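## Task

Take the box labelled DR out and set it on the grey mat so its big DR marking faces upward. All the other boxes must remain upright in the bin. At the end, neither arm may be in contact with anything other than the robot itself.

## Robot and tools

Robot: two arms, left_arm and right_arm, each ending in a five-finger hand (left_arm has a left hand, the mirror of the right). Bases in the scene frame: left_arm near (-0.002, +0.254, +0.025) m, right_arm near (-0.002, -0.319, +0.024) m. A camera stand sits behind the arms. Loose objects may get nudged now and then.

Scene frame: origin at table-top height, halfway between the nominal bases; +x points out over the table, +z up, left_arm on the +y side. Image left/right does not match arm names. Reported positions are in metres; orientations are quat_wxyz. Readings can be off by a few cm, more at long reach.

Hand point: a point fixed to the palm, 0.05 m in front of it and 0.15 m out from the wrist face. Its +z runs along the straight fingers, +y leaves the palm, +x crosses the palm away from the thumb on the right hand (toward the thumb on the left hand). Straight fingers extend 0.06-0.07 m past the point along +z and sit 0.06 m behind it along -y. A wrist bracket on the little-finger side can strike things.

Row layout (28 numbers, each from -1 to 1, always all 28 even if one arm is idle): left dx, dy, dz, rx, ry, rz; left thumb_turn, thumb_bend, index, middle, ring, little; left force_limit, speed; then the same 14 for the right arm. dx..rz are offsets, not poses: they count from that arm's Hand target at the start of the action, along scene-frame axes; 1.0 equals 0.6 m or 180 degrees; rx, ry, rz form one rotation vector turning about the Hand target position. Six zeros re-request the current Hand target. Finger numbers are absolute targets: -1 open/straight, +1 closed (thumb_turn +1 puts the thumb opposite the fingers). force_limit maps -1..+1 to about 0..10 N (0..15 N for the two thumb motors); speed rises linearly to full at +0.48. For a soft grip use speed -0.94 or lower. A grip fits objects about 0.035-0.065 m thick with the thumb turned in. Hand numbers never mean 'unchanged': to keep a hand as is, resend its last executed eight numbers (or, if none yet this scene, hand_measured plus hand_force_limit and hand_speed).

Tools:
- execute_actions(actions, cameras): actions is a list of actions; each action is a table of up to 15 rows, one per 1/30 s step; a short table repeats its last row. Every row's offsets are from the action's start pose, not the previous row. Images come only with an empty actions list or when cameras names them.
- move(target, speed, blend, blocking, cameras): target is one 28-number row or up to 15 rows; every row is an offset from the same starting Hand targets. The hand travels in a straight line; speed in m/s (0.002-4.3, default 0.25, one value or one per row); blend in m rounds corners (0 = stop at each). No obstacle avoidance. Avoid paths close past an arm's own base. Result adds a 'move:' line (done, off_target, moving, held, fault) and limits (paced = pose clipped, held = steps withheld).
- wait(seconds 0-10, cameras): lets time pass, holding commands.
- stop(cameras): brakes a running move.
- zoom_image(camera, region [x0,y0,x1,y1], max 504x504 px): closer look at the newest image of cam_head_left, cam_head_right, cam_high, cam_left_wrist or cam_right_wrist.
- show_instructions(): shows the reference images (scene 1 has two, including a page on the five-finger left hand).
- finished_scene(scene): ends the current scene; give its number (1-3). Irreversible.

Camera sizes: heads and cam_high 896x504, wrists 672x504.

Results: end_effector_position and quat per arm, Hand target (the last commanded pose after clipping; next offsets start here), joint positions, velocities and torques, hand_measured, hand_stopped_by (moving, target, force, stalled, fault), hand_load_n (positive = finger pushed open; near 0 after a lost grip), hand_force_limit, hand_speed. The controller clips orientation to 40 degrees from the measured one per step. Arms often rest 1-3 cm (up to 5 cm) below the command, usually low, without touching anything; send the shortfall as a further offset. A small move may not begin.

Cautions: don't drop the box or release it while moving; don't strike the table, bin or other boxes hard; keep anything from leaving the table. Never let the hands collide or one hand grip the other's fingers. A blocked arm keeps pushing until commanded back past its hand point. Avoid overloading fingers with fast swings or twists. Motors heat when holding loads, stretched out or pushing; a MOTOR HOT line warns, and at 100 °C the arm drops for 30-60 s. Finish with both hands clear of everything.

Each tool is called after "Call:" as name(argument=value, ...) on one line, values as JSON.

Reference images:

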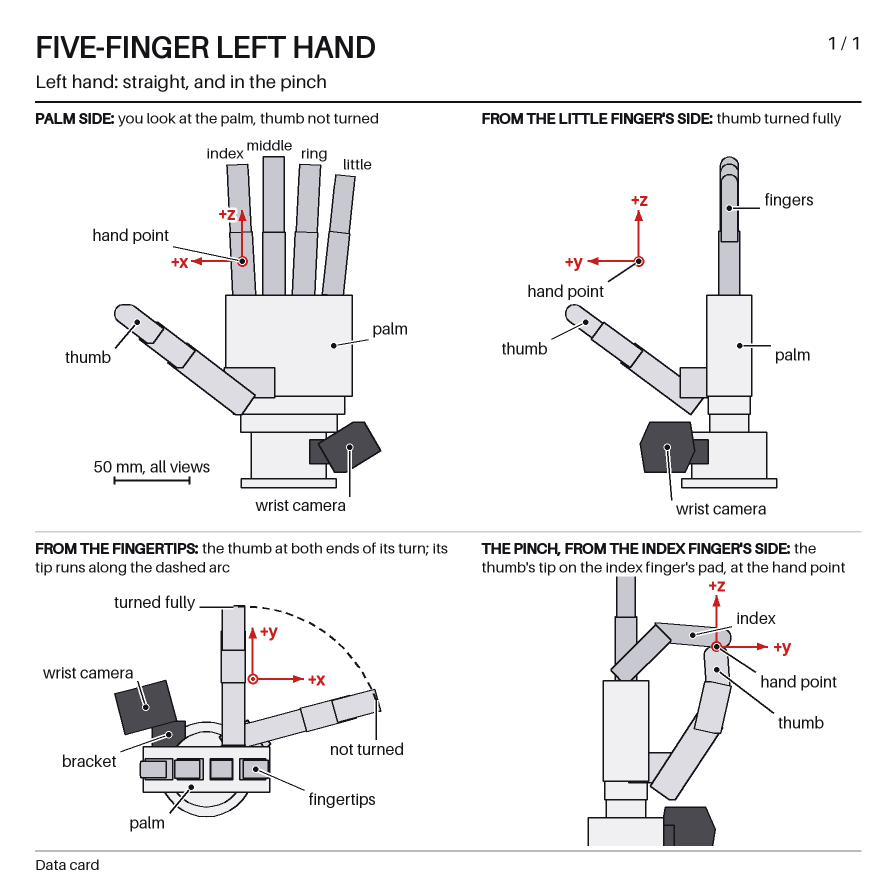

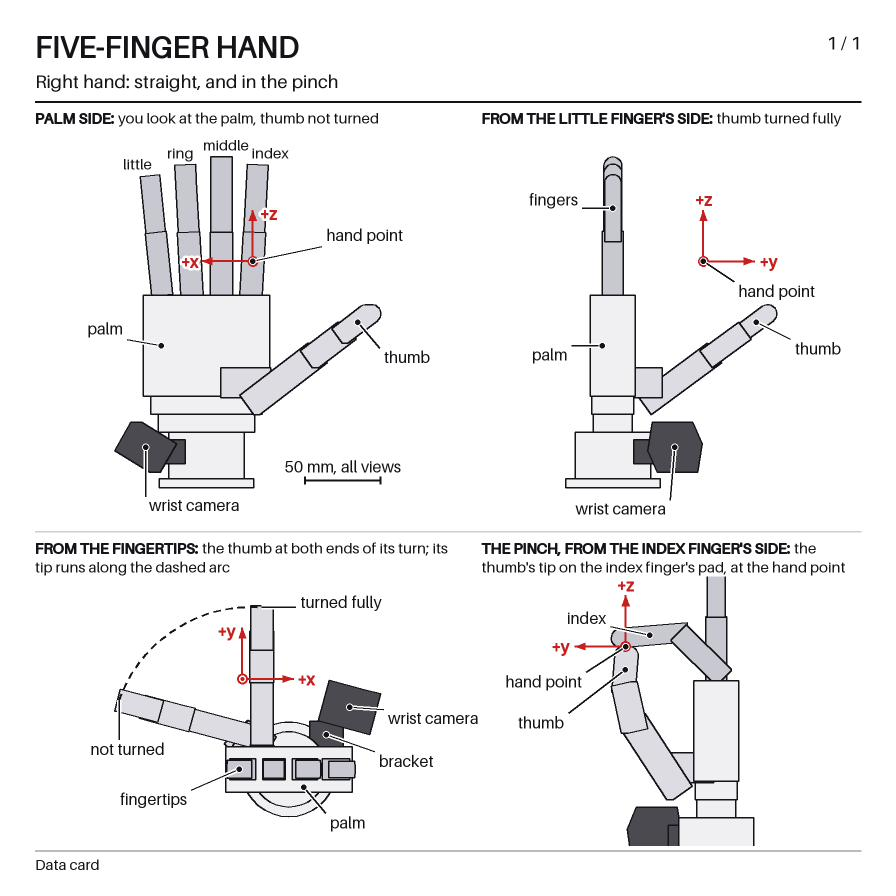

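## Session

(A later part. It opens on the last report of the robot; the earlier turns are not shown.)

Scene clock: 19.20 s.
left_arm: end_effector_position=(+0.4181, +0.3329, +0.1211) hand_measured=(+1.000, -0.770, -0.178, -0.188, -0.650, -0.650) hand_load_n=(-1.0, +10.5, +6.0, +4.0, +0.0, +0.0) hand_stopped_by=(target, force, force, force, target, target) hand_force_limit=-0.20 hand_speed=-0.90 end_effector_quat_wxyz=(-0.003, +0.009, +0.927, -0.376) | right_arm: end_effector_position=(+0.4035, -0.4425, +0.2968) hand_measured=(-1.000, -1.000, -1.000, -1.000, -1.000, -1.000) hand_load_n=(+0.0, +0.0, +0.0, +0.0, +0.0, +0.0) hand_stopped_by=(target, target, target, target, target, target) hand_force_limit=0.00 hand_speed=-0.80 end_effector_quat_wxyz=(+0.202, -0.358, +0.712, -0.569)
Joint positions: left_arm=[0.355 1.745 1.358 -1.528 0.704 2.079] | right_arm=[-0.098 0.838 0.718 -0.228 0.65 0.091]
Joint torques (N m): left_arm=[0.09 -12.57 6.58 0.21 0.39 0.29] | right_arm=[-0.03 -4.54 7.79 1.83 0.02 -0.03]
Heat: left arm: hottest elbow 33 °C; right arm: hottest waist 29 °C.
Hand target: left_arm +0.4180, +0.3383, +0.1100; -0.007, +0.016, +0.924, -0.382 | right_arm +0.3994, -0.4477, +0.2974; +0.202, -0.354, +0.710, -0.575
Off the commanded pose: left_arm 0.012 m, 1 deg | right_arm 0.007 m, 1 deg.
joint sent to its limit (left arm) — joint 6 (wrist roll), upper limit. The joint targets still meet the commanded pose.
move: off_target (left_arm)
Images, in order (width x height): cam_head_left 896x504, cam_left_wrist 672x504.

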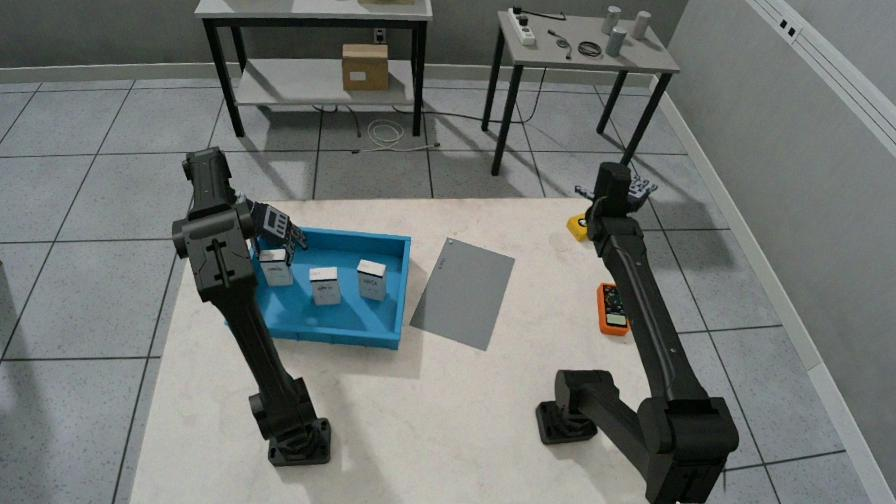

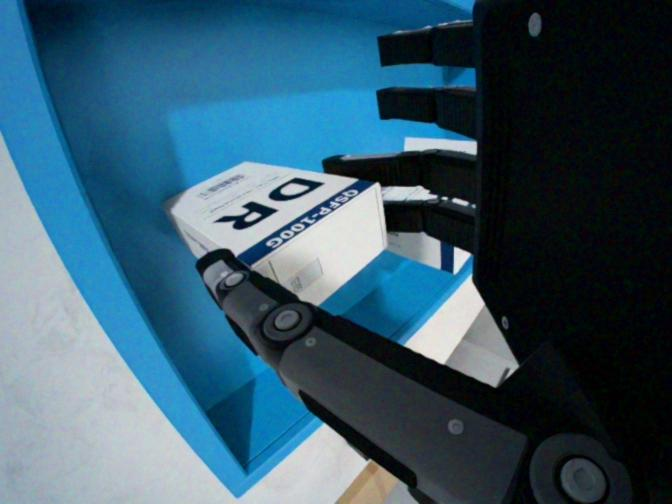

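Call:
move(target=[[0,0,0.18,0,0,0,1,-0.3,0.2,0.2,-0.65,-0.65,-0.2,-0.9,0,0,0,0,0,0,-1,-1,-1,-1,-1,-1,0,-0.8],[-0.045,-0.02,0.35,0,0,0,1,-0.3,0.2,0.2,-0.65,-0.65,-0.2,-0.9,0,0,0,0,0,0,-1,-1,-1,-1,-1,-1,0,-0.8]], speed=0.14, blend=[0.04,0], cameras=["cam_left_wrist","cam_head_left","cam_high"])

Scene clock: 21.87 s.
left_arm: end_effector_position=(+0.3856, +0.3223, +0.3046) hand_measured=(+1.000, -0.770, -0.178, -0.188, -0.650, -0.650) hand_load_n=(-1.0, +10.5, +6.0, +4.0, +0.0, +0.0) hand_stopped_by=(target, force, force, force, target, target) hand_force_limit=-0.20 hand_speed=-0.90 end_effector_quat_wxyz=(+0.102, -0.029, +0.940, -0.324) | right_arm: end_effector_position=(+0.4035, -0.4425, +0.2968) hand_measured=(-1.000, -1.000, -1.000, -1.000, -1.000, -1.000) hand_load_n=(-0.5, +0.0, +0.0, +0.0, +0.0, +0.0) hand_stopped_by=(target, target, target, target, target, target) hand_force_limit=0.00 hand_speed=-0.80 end_effector_quat_wxyz=(+0.202, -0.358, +0.712, -0.569)
Joint positions: left_arm=[0.356 1.395 1.474 -1.671 0.693 1.878] | right_arm=[-0.098 0.838 0.718 -0.228 0.65 0.091]
Joint torques (N m): left_arm=[0.15 -10.23 11.33 -0.14 0.64 0] | right_arm=[-0.03 -4.6 7.77 1.83 0.02 -0.03]
Heat: left arm: hottest elbow 33 °C; right arm: hottest waist 29 °C.
Hand target: left_arm +0.3909, +0.3263, +0.3199; -0.007, +0.016, +0.924, -0.382 | right_arm +0.3994, -0.4477, +0.2974; +0.202, -0.354, +0.710, -0.575
Off the commanded pose: left_arm 0.017 m, 15 deg | right_arm 0.007 m, 1 deg.
joint sent to its limit (left arm) — joint 4 (wrist pitch), lower limit. The joint targets are off in orientation, not in position.
move: off_target (left_arm)
Images, in order (width x height): cam_head_left 896x504, cam_high 896x504, cam_left_wrist 672x504.

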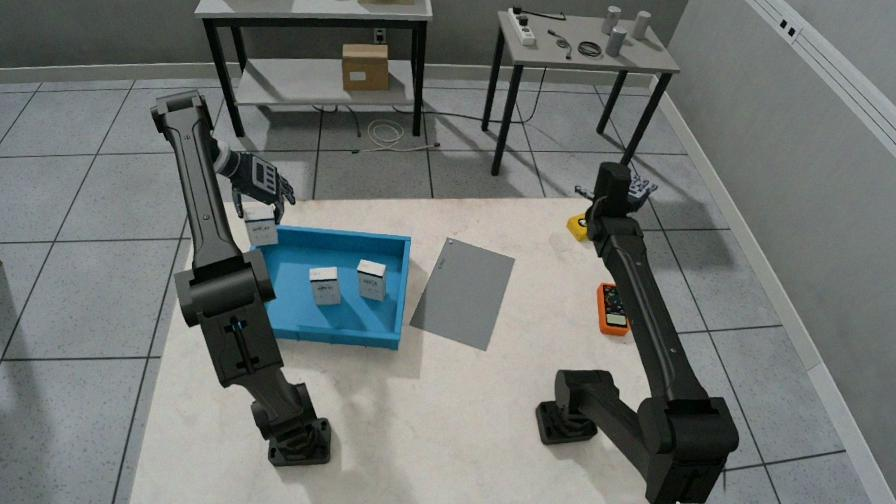

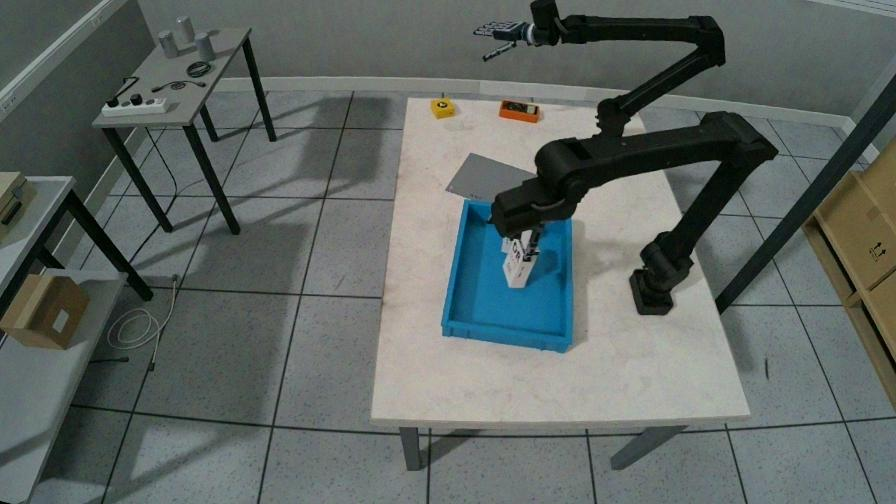

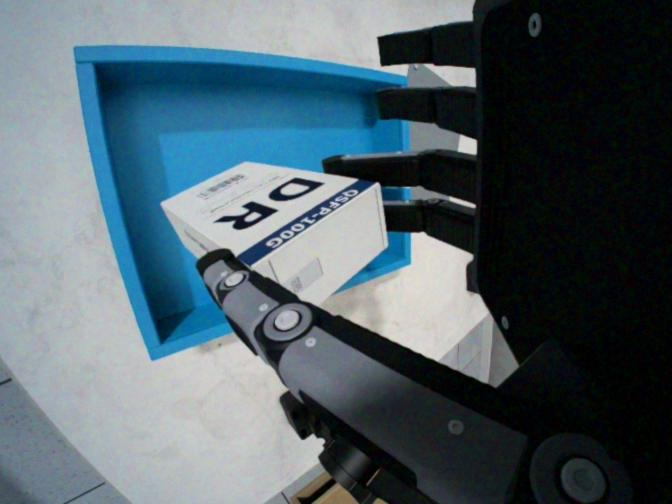

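Call:
move(target=[[-0.01,-0.62,0.017,0,-0.389,0,1,-0.3,0.2,0.2,-0.65,-0.65,-0.2,-0.9,0,0,0,0,0,0,-1,-1,-1,-1,-1,-1,0,-0.8],[-0.035,-0.794,-0.233,0,-0.389,0,1,-0.3,0.2,0.2,-0.65,-0.65,-0.2,-0.9,0,0,0,0,0,0,-1,-1,-1,-1,-1,-1,0,-0.8]], speed=0.22, blend=[0.04,0], cameras=["cam_left_wrist","cam_head_left","cam_high"])

Scene clock: 26.17 s.
left_arm: end_effector_position=(+0.3688, -0.1438, +0.1759) hand_measured=(+1.000, -0.770, -0.178, -0.188, -0.650, -0.650) hand_load_n=(+0.0, +10.5, +6.0, +4.0, +0.0, +0.0) hand_stopped_by=(target, force, force, force, target, target) hand_force_limit=-0.20 hand_speed=-0.90 end_effector_quat_wxyz=(+0.519, +0.236, +0.766, -0.297) | right_arm: end_effector_position=(+0.4035, -0.4425, +0.2968) hand_measured=(-1.000, -1.000, -1.000, -1.000, -1.000, -1.000) hand_load_n=(+0.0, +0.0, -0.5, +0.0, +0.0, +0.0) hand_stopped_by=(target, target, target, target, target, target) hand_force_limit=0.00 hand_speed=-0.80 end_effector_quat_wxyz=(+0.202, -0.358, +0.712, -0.569)
Joint positions: left_arm=[-0.965 1.364 0.666 0.406 -0.135 1.31] | right_arm=[-0.098 0.838 0.718 -0.228 0.65 0.091]
Joint torques (N m): left_arm=[-1.32 -8 8.24 2.93 -0.19 0.11] | right_arm=[0.03 -4.54 7.79 1.84 0.03 -0.04]
Heat: left arm: hottest elbow 34 °C; right arm: hottest waist 29 °C.
Hand target: left_arm +0.3699, -0.1502, +0.1801; +0.524, +0.232, +0.761, -0.304 | right_arm +0.3994, -0.4477, +0.2974; +0.202, -0.354, +0.710, -0.575
Off the commanded pose: left_arm 0.008 m, 1 deg | right_arm 0.007 m, 1 deg.
move: done
Images, in order (width x height): cam_head_left 896x504, cam_high 896x504, cam_left_wrist 672x504.

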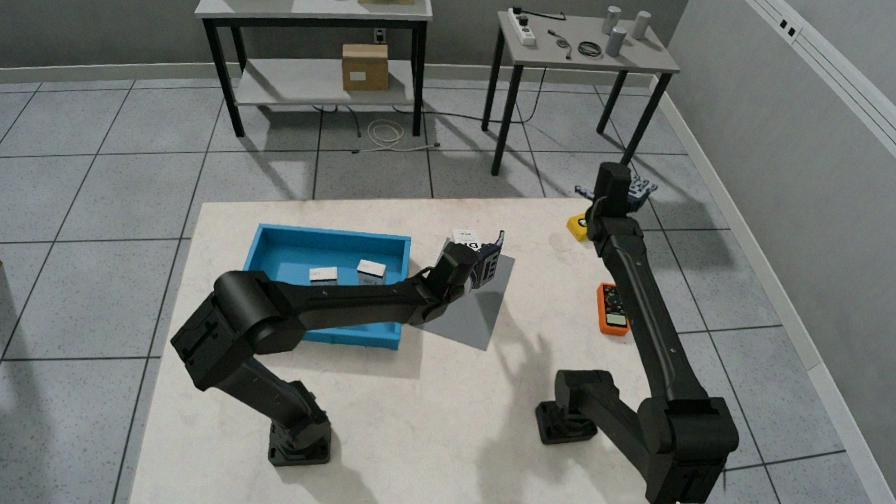

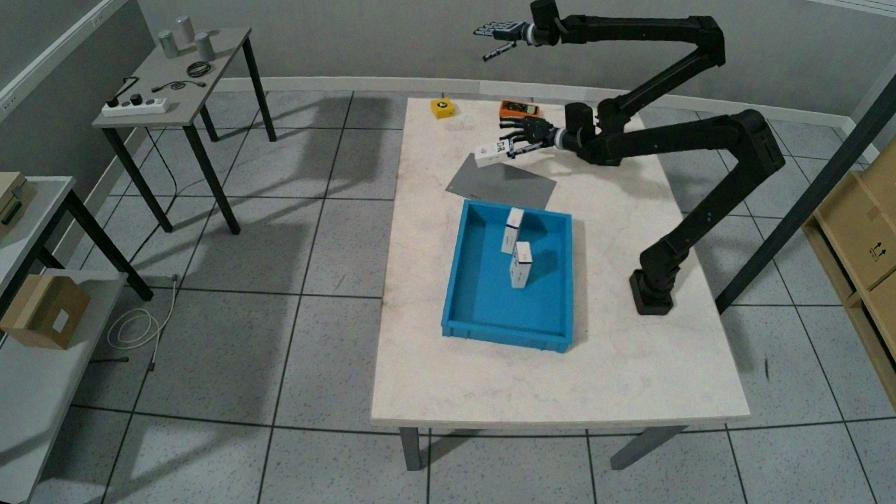

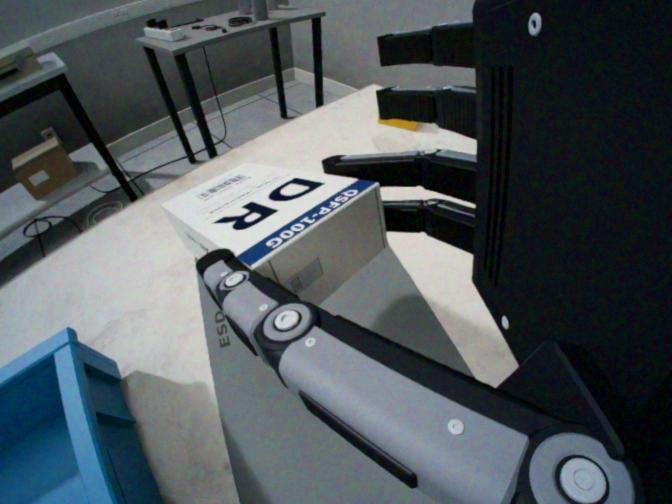

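Call:
move(target=[-0.0165,-0.008,-0.14,0,0,0,1,-0.3,0.2,0.2,-0.65,-0.65,-0.2,-0.9,0,0,0,0,0,0,-1,-1,-1,-1,-1,-1,0,-0.8], speed=0.12, cameras=["cam_left_wrist","cam_head_left","cam_high"])

Call:
zoom_image(camera="cam_head_left", region=[390, 210, 550, 370])

Scene clock: 27.77 s.
left_arm: end_effector_position=(+0.3621, -0.1496, +0.0964) hand_measured=(+1.000, -0.770, -0.178, -0.188, -0.650, -0.650) hand_load_n=(+0.0, +10.5, +6.0, +4.0, +0.0, +0.0) hand_stopped_by=(target, force, force, force, target, target) hand_force_limit=-0.20 hand_speed=-0.90 end_effector_quat_wxyz=(+0.522, +0.234, +0.764, -0.298) | right_arm: end_effector_position=(+0.4035, -0.4425, +0.2968) hand_measured=(-1.000, -1.000, -1.000, -1.000, -1.000, -1.000) hand_load_n=(-0.5, +0.0, +0.0, +0.0, +0.0, +0.0) hand_stopped_by=(target, target, target, target, target, target) hand_force_limit=0.00 hand_speed=-0.80 end_effector_quat_wxyz=(+0.202, -0.358, +0.712, -0.569)
Joint positions: left_arm=[-0.991 1.584 0.591 0.708 -0.163 1.302] | right_arm=[-0.098 0.838 0.718 -0.228 0.65 0.091]
Joint torques (N m): left_arm=[-1.49 -9 5.98 3.25 -0.25 0.12] | right_arm=[-0.09 -4.6 7.75 1.83 0.03 -0.03]
Heat: left arm: hottest elbow 34 °C; right arm: hottest waist 29 °C.
Hand target: left_arm +0.3601, -0.1549, +0.0961; +0.525, +0.232, +0.761, -0.304 | right_arm +0.3994, -0.4477, +0.2974; +0.202, -0.354, +0.710, -0.575
Off the commanded pose: left_arm 0.006 m, 1 deg | right_arm 0.007 m, 1 deg.
move: done
Images, in order (width x height): cam_head_left 896x504, cam_high 896x504, cam_left_wrist 672x504.

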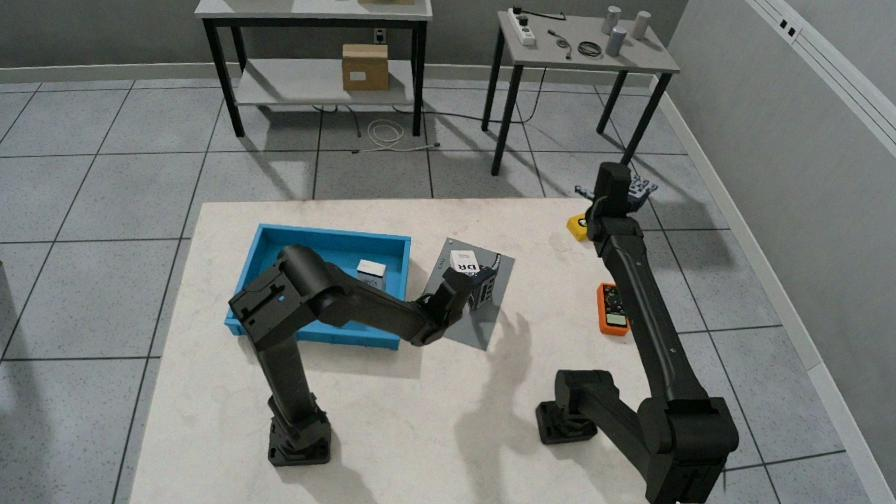

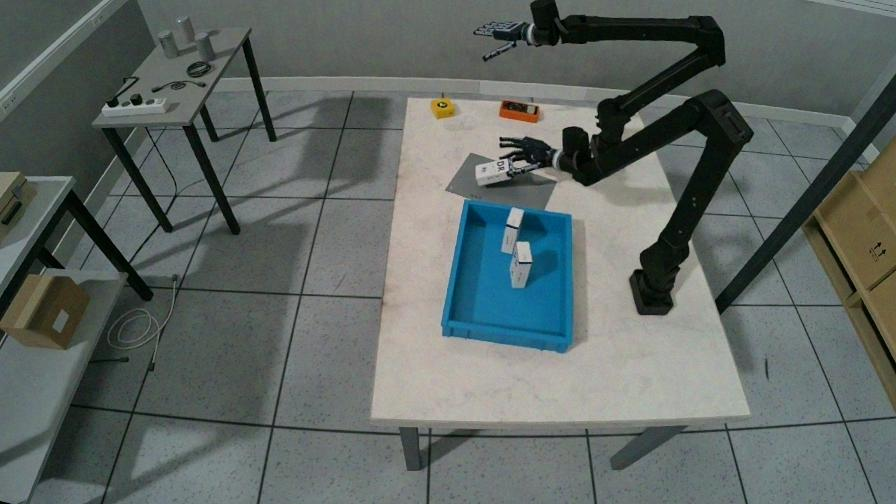

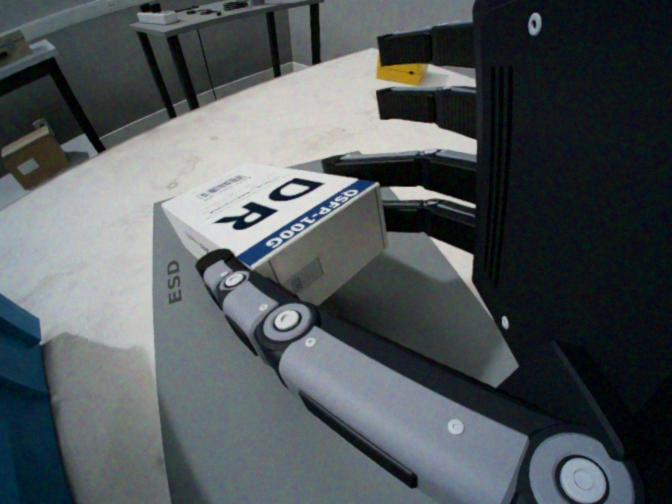

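Scaled by 3.150.

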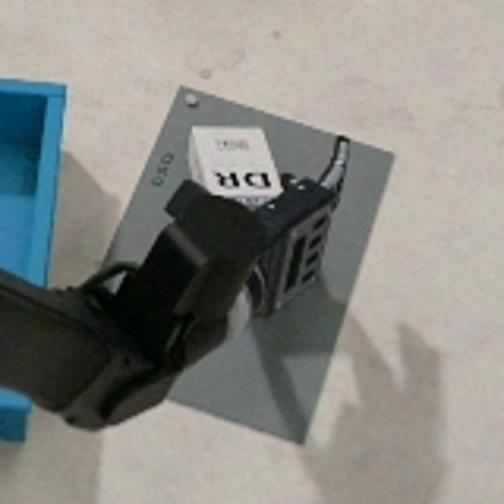

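Call:
move(target=[[0,0,-0.068,0,0,0,1,-0.3,0.2,0.2,-0.65,-0.65,-0.2,-0.9,0,0,0,0,0,0,-1,-1,-1,-1,-1,-1,0,-0.8],[-0.025,0,-0.118,0,0,0,1,-0.3,0.2,0.2,-0.65,-0.65,-0.2,-0.9,0,0,0,0,0,0,-1,-1,-1,-1,-1,-1,0,-0.8]], speed=0.06, blend=[0.01,0], cameras=["cam_left_wrist","cam_head_left","cam_high"])

Call:
zoom_image(camera="cam_head_left", region=[390, 210, 550, 370])

Call:
zoom_image(camera="cam_high", region=[430, 110, 600, 220])

Scene clock: 29.83 s.
left_arm: end_effector_position=(+0.3517, -0.1550, +0.0405) hand_measured=(+1.000, -0.770, -0.176, -0.188, -0.650, -0.650) hand_load_n=(+0.5, +7.5, +0.5, +4.5, +0.0, +0.0) hand_stopped_by=(target, force, force, force, target, target) hand_force_limit=-0.20 hand_speed=-0.90 end_effector_quat_wxyz=(+0.535, +0.231, +0.754, -0.304) | right_arm: end_effector_position=(+0.4035, -0.4425, +0.2968) hand_measured=(-1.000, -1.000, -1.000, -1.000, -1.000, -1.000) hand_load_n=(-0.5, +0.0, +0.0, +0.0, +0.0, +0.0) hand_stopped_by=(target, target, target, target, target, target) hand_force_limit=0.00 hand_speed=-0.80 end_effector_quat_wxyz=(+0.202, -0.358, +0.712, -0.569)
Joint positions: left_arm=[-1.024 1.798 0.561 0.986 -0.199 1.302] | right_arm=[-0.098 0.838 0.718 -0.228 0.65 0.091]
Joint torques (N m): left_arm=[-1.2 -8.88 3.67 2.71 -0.1 0] | right_arm=[-0.09 -4.54 7.79 1.83 0.02 -0.04]
Heat: left arm: hottest elbow 34 °C; right arm: hottest waist 29 °C.
Hand target: left_arm +0.3451, -0.1549, +0.0253; +0.525, +0.232, +0.761, -0.304 | right_arm +0.3994, -0.4477, +0.2974; +0.202, -0.354, +0.710, -0.575
Off the commanded pose: left_arm 0.017 m, 1 deg | right_arm 0.007 m, 1 deg.
move: off_target (left_arm)
Images, in order (width x height): cam_head_left 896x504, cam_high 896x504, cam_left_wrist 672x504.

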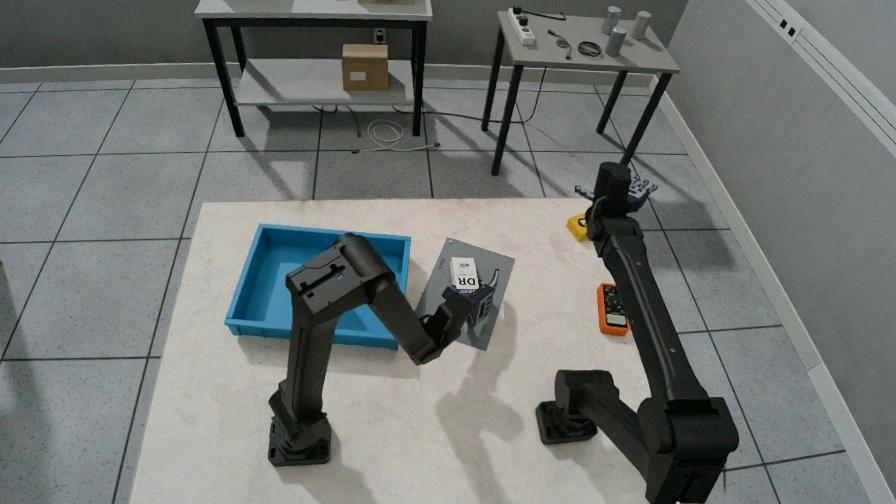

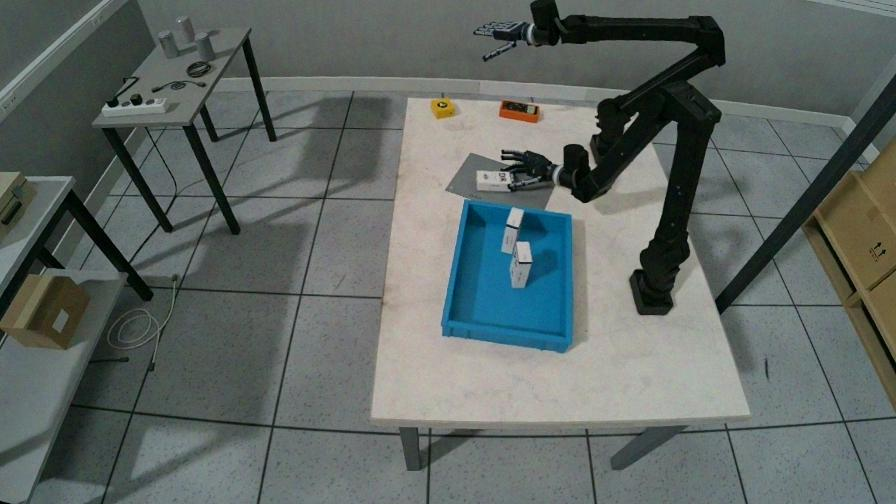

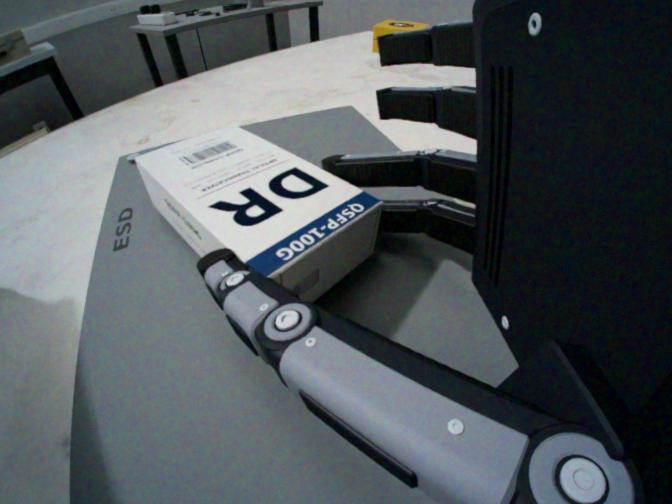

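Scaled by 3.150.

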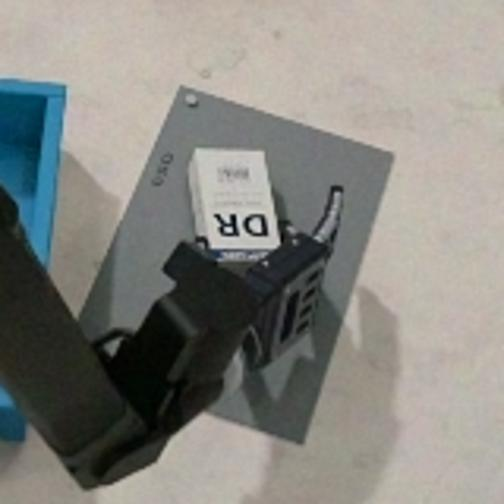

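Scaled by 2.965.

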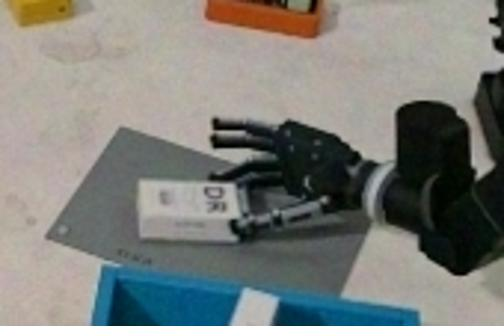

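Call:
move(target=[[0.01,0,0.036,0,0,0,1,-1,-0.65,-0.65,-0.65,-0.65,-0.2,-0.6,0,0,0,0,0,0,-1,-1,-1,-1,-1,-1,0,-0.8],[-0.04,0,0.12,0,0,0,1,-1,-0.65,-0.65,-0.65,-0.65,-0.2,-0.6,0,0,0,0,0,0,-1,-1,-1,-1,-1,-1,0,-0.8],[-0.05,0.05,0.32,0,0,0,1,-1,-0.65,-0.65,-0.65,-0.65,-0.2,-0.6,0,0,0,0,0,0,-1,-1,-1,-1,-1,-1,0,-0.8]], speed=0.09, blend=[0,0.02,0], cameras=["all"])

Call:
zoom_image(camera="cam_head_left", region=[390, 210, 550, 370])

Call:
zoom_image(camera="cam_high", region=[430, 110, 600, 220])

Scene clock: 33.73 s.
left_arm: end_effector_position=(+0.3067, -0.1173, +0.1981) hand_measured=(+1.000, -1.000, -0.650, -0.650, -0.650, -0.650) hand_load_n=(+0.5, +0.0, +0.0, +0.0, +0.0, +0.0) hand_stopped_by=(target, target, target, target, target, target) hand_force_limit=-0.20 hand_speed=-0.60 end_effector_quat_wxyz=(+0.517, +0.243, +0.766, -0.295) | right_arm: end_effector_position=(+0.4035, -0.4425, +0.2968) hand_measured=(-1.000, -1.000, -1.000, -1.000, -1.000, -1.000) hand_load_n=(+0.0, +0.0, +0.0, +0.0, +0.0, +0.0) hand_stopped_by=(target, target, target, target, target, target) hand_force_limit=0.00 hand_speed=-0.80 end_effector_quat_wxyz=(+0.202, -0.358, +0.712, -0.569)
Joint positions: left_arm=[-1.075 1.151 0.566 0.281 -0.233 1.287] | right_arm=[-0.098 0.838 0.718 -0.228 0.65 0.091]
Joint torques (N m): left_arm=[0.5 -7 11.34 1.51 0.03 0.06] | right_arm=[-0.09 -4.54 7.79 1.85 0.02 -0.04]
Heat: left arm: hottest elbow 34 °C; right arm: hottest waist 29 °C.
Hand target: left_arm +0.3151, -0.1248, +0.2173; +0.525, +0.232, +0.761, -0.304 | right_arm +0.3994, -0.4477, +0.2974; +0.202, -0.354, +0.710, -0.575
Off the commanded pose: left_arm 0.022 m, 2 deg | right_arm 0.007 m, 1 deg.
move: off_target (left_arm)

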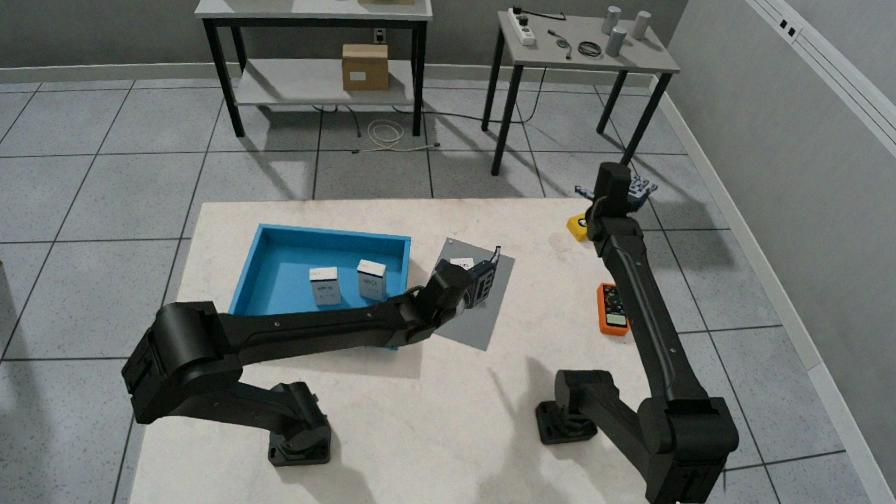

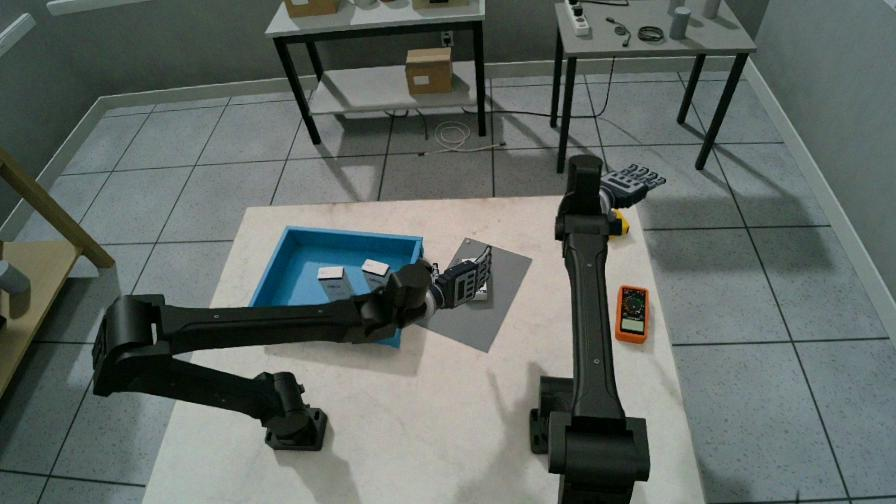

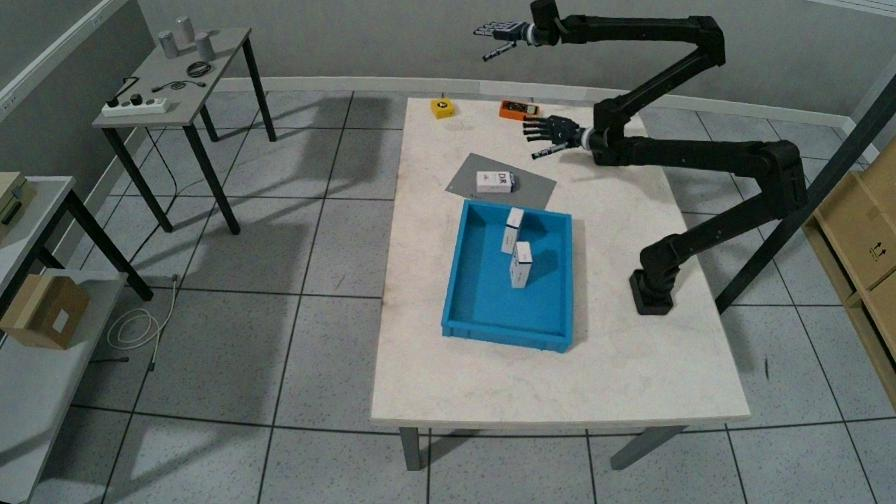

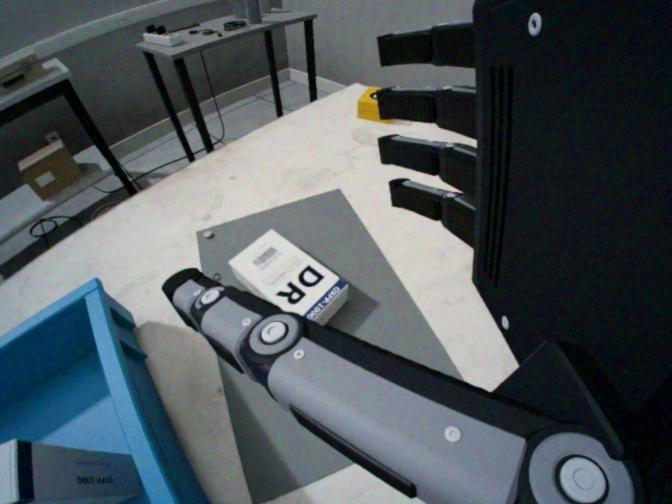

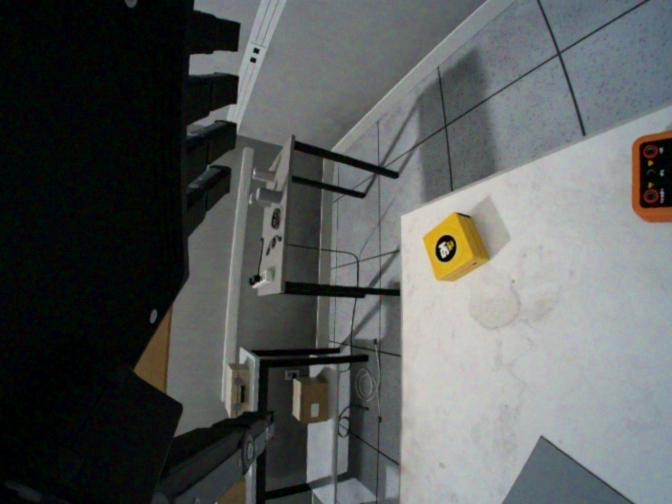

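Scaled by 3.150.

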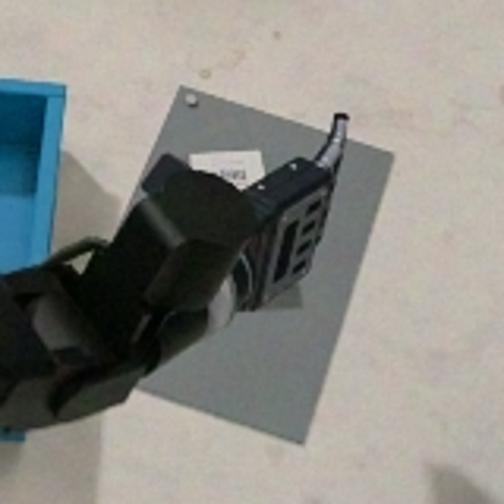

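Scaled by 2.965.

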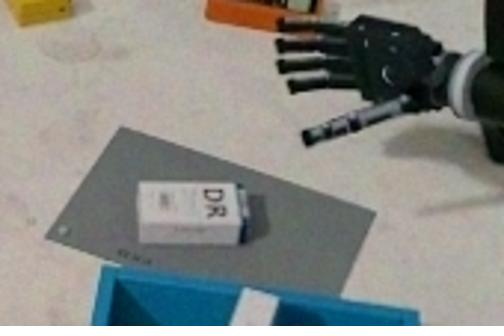

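Box DR lies flat on the mat with DR facing up, the other boxes are standing in the bin, and the arms touch nothing.

Call:
finished_scene(scene=3)

The scene is finished: the task was done.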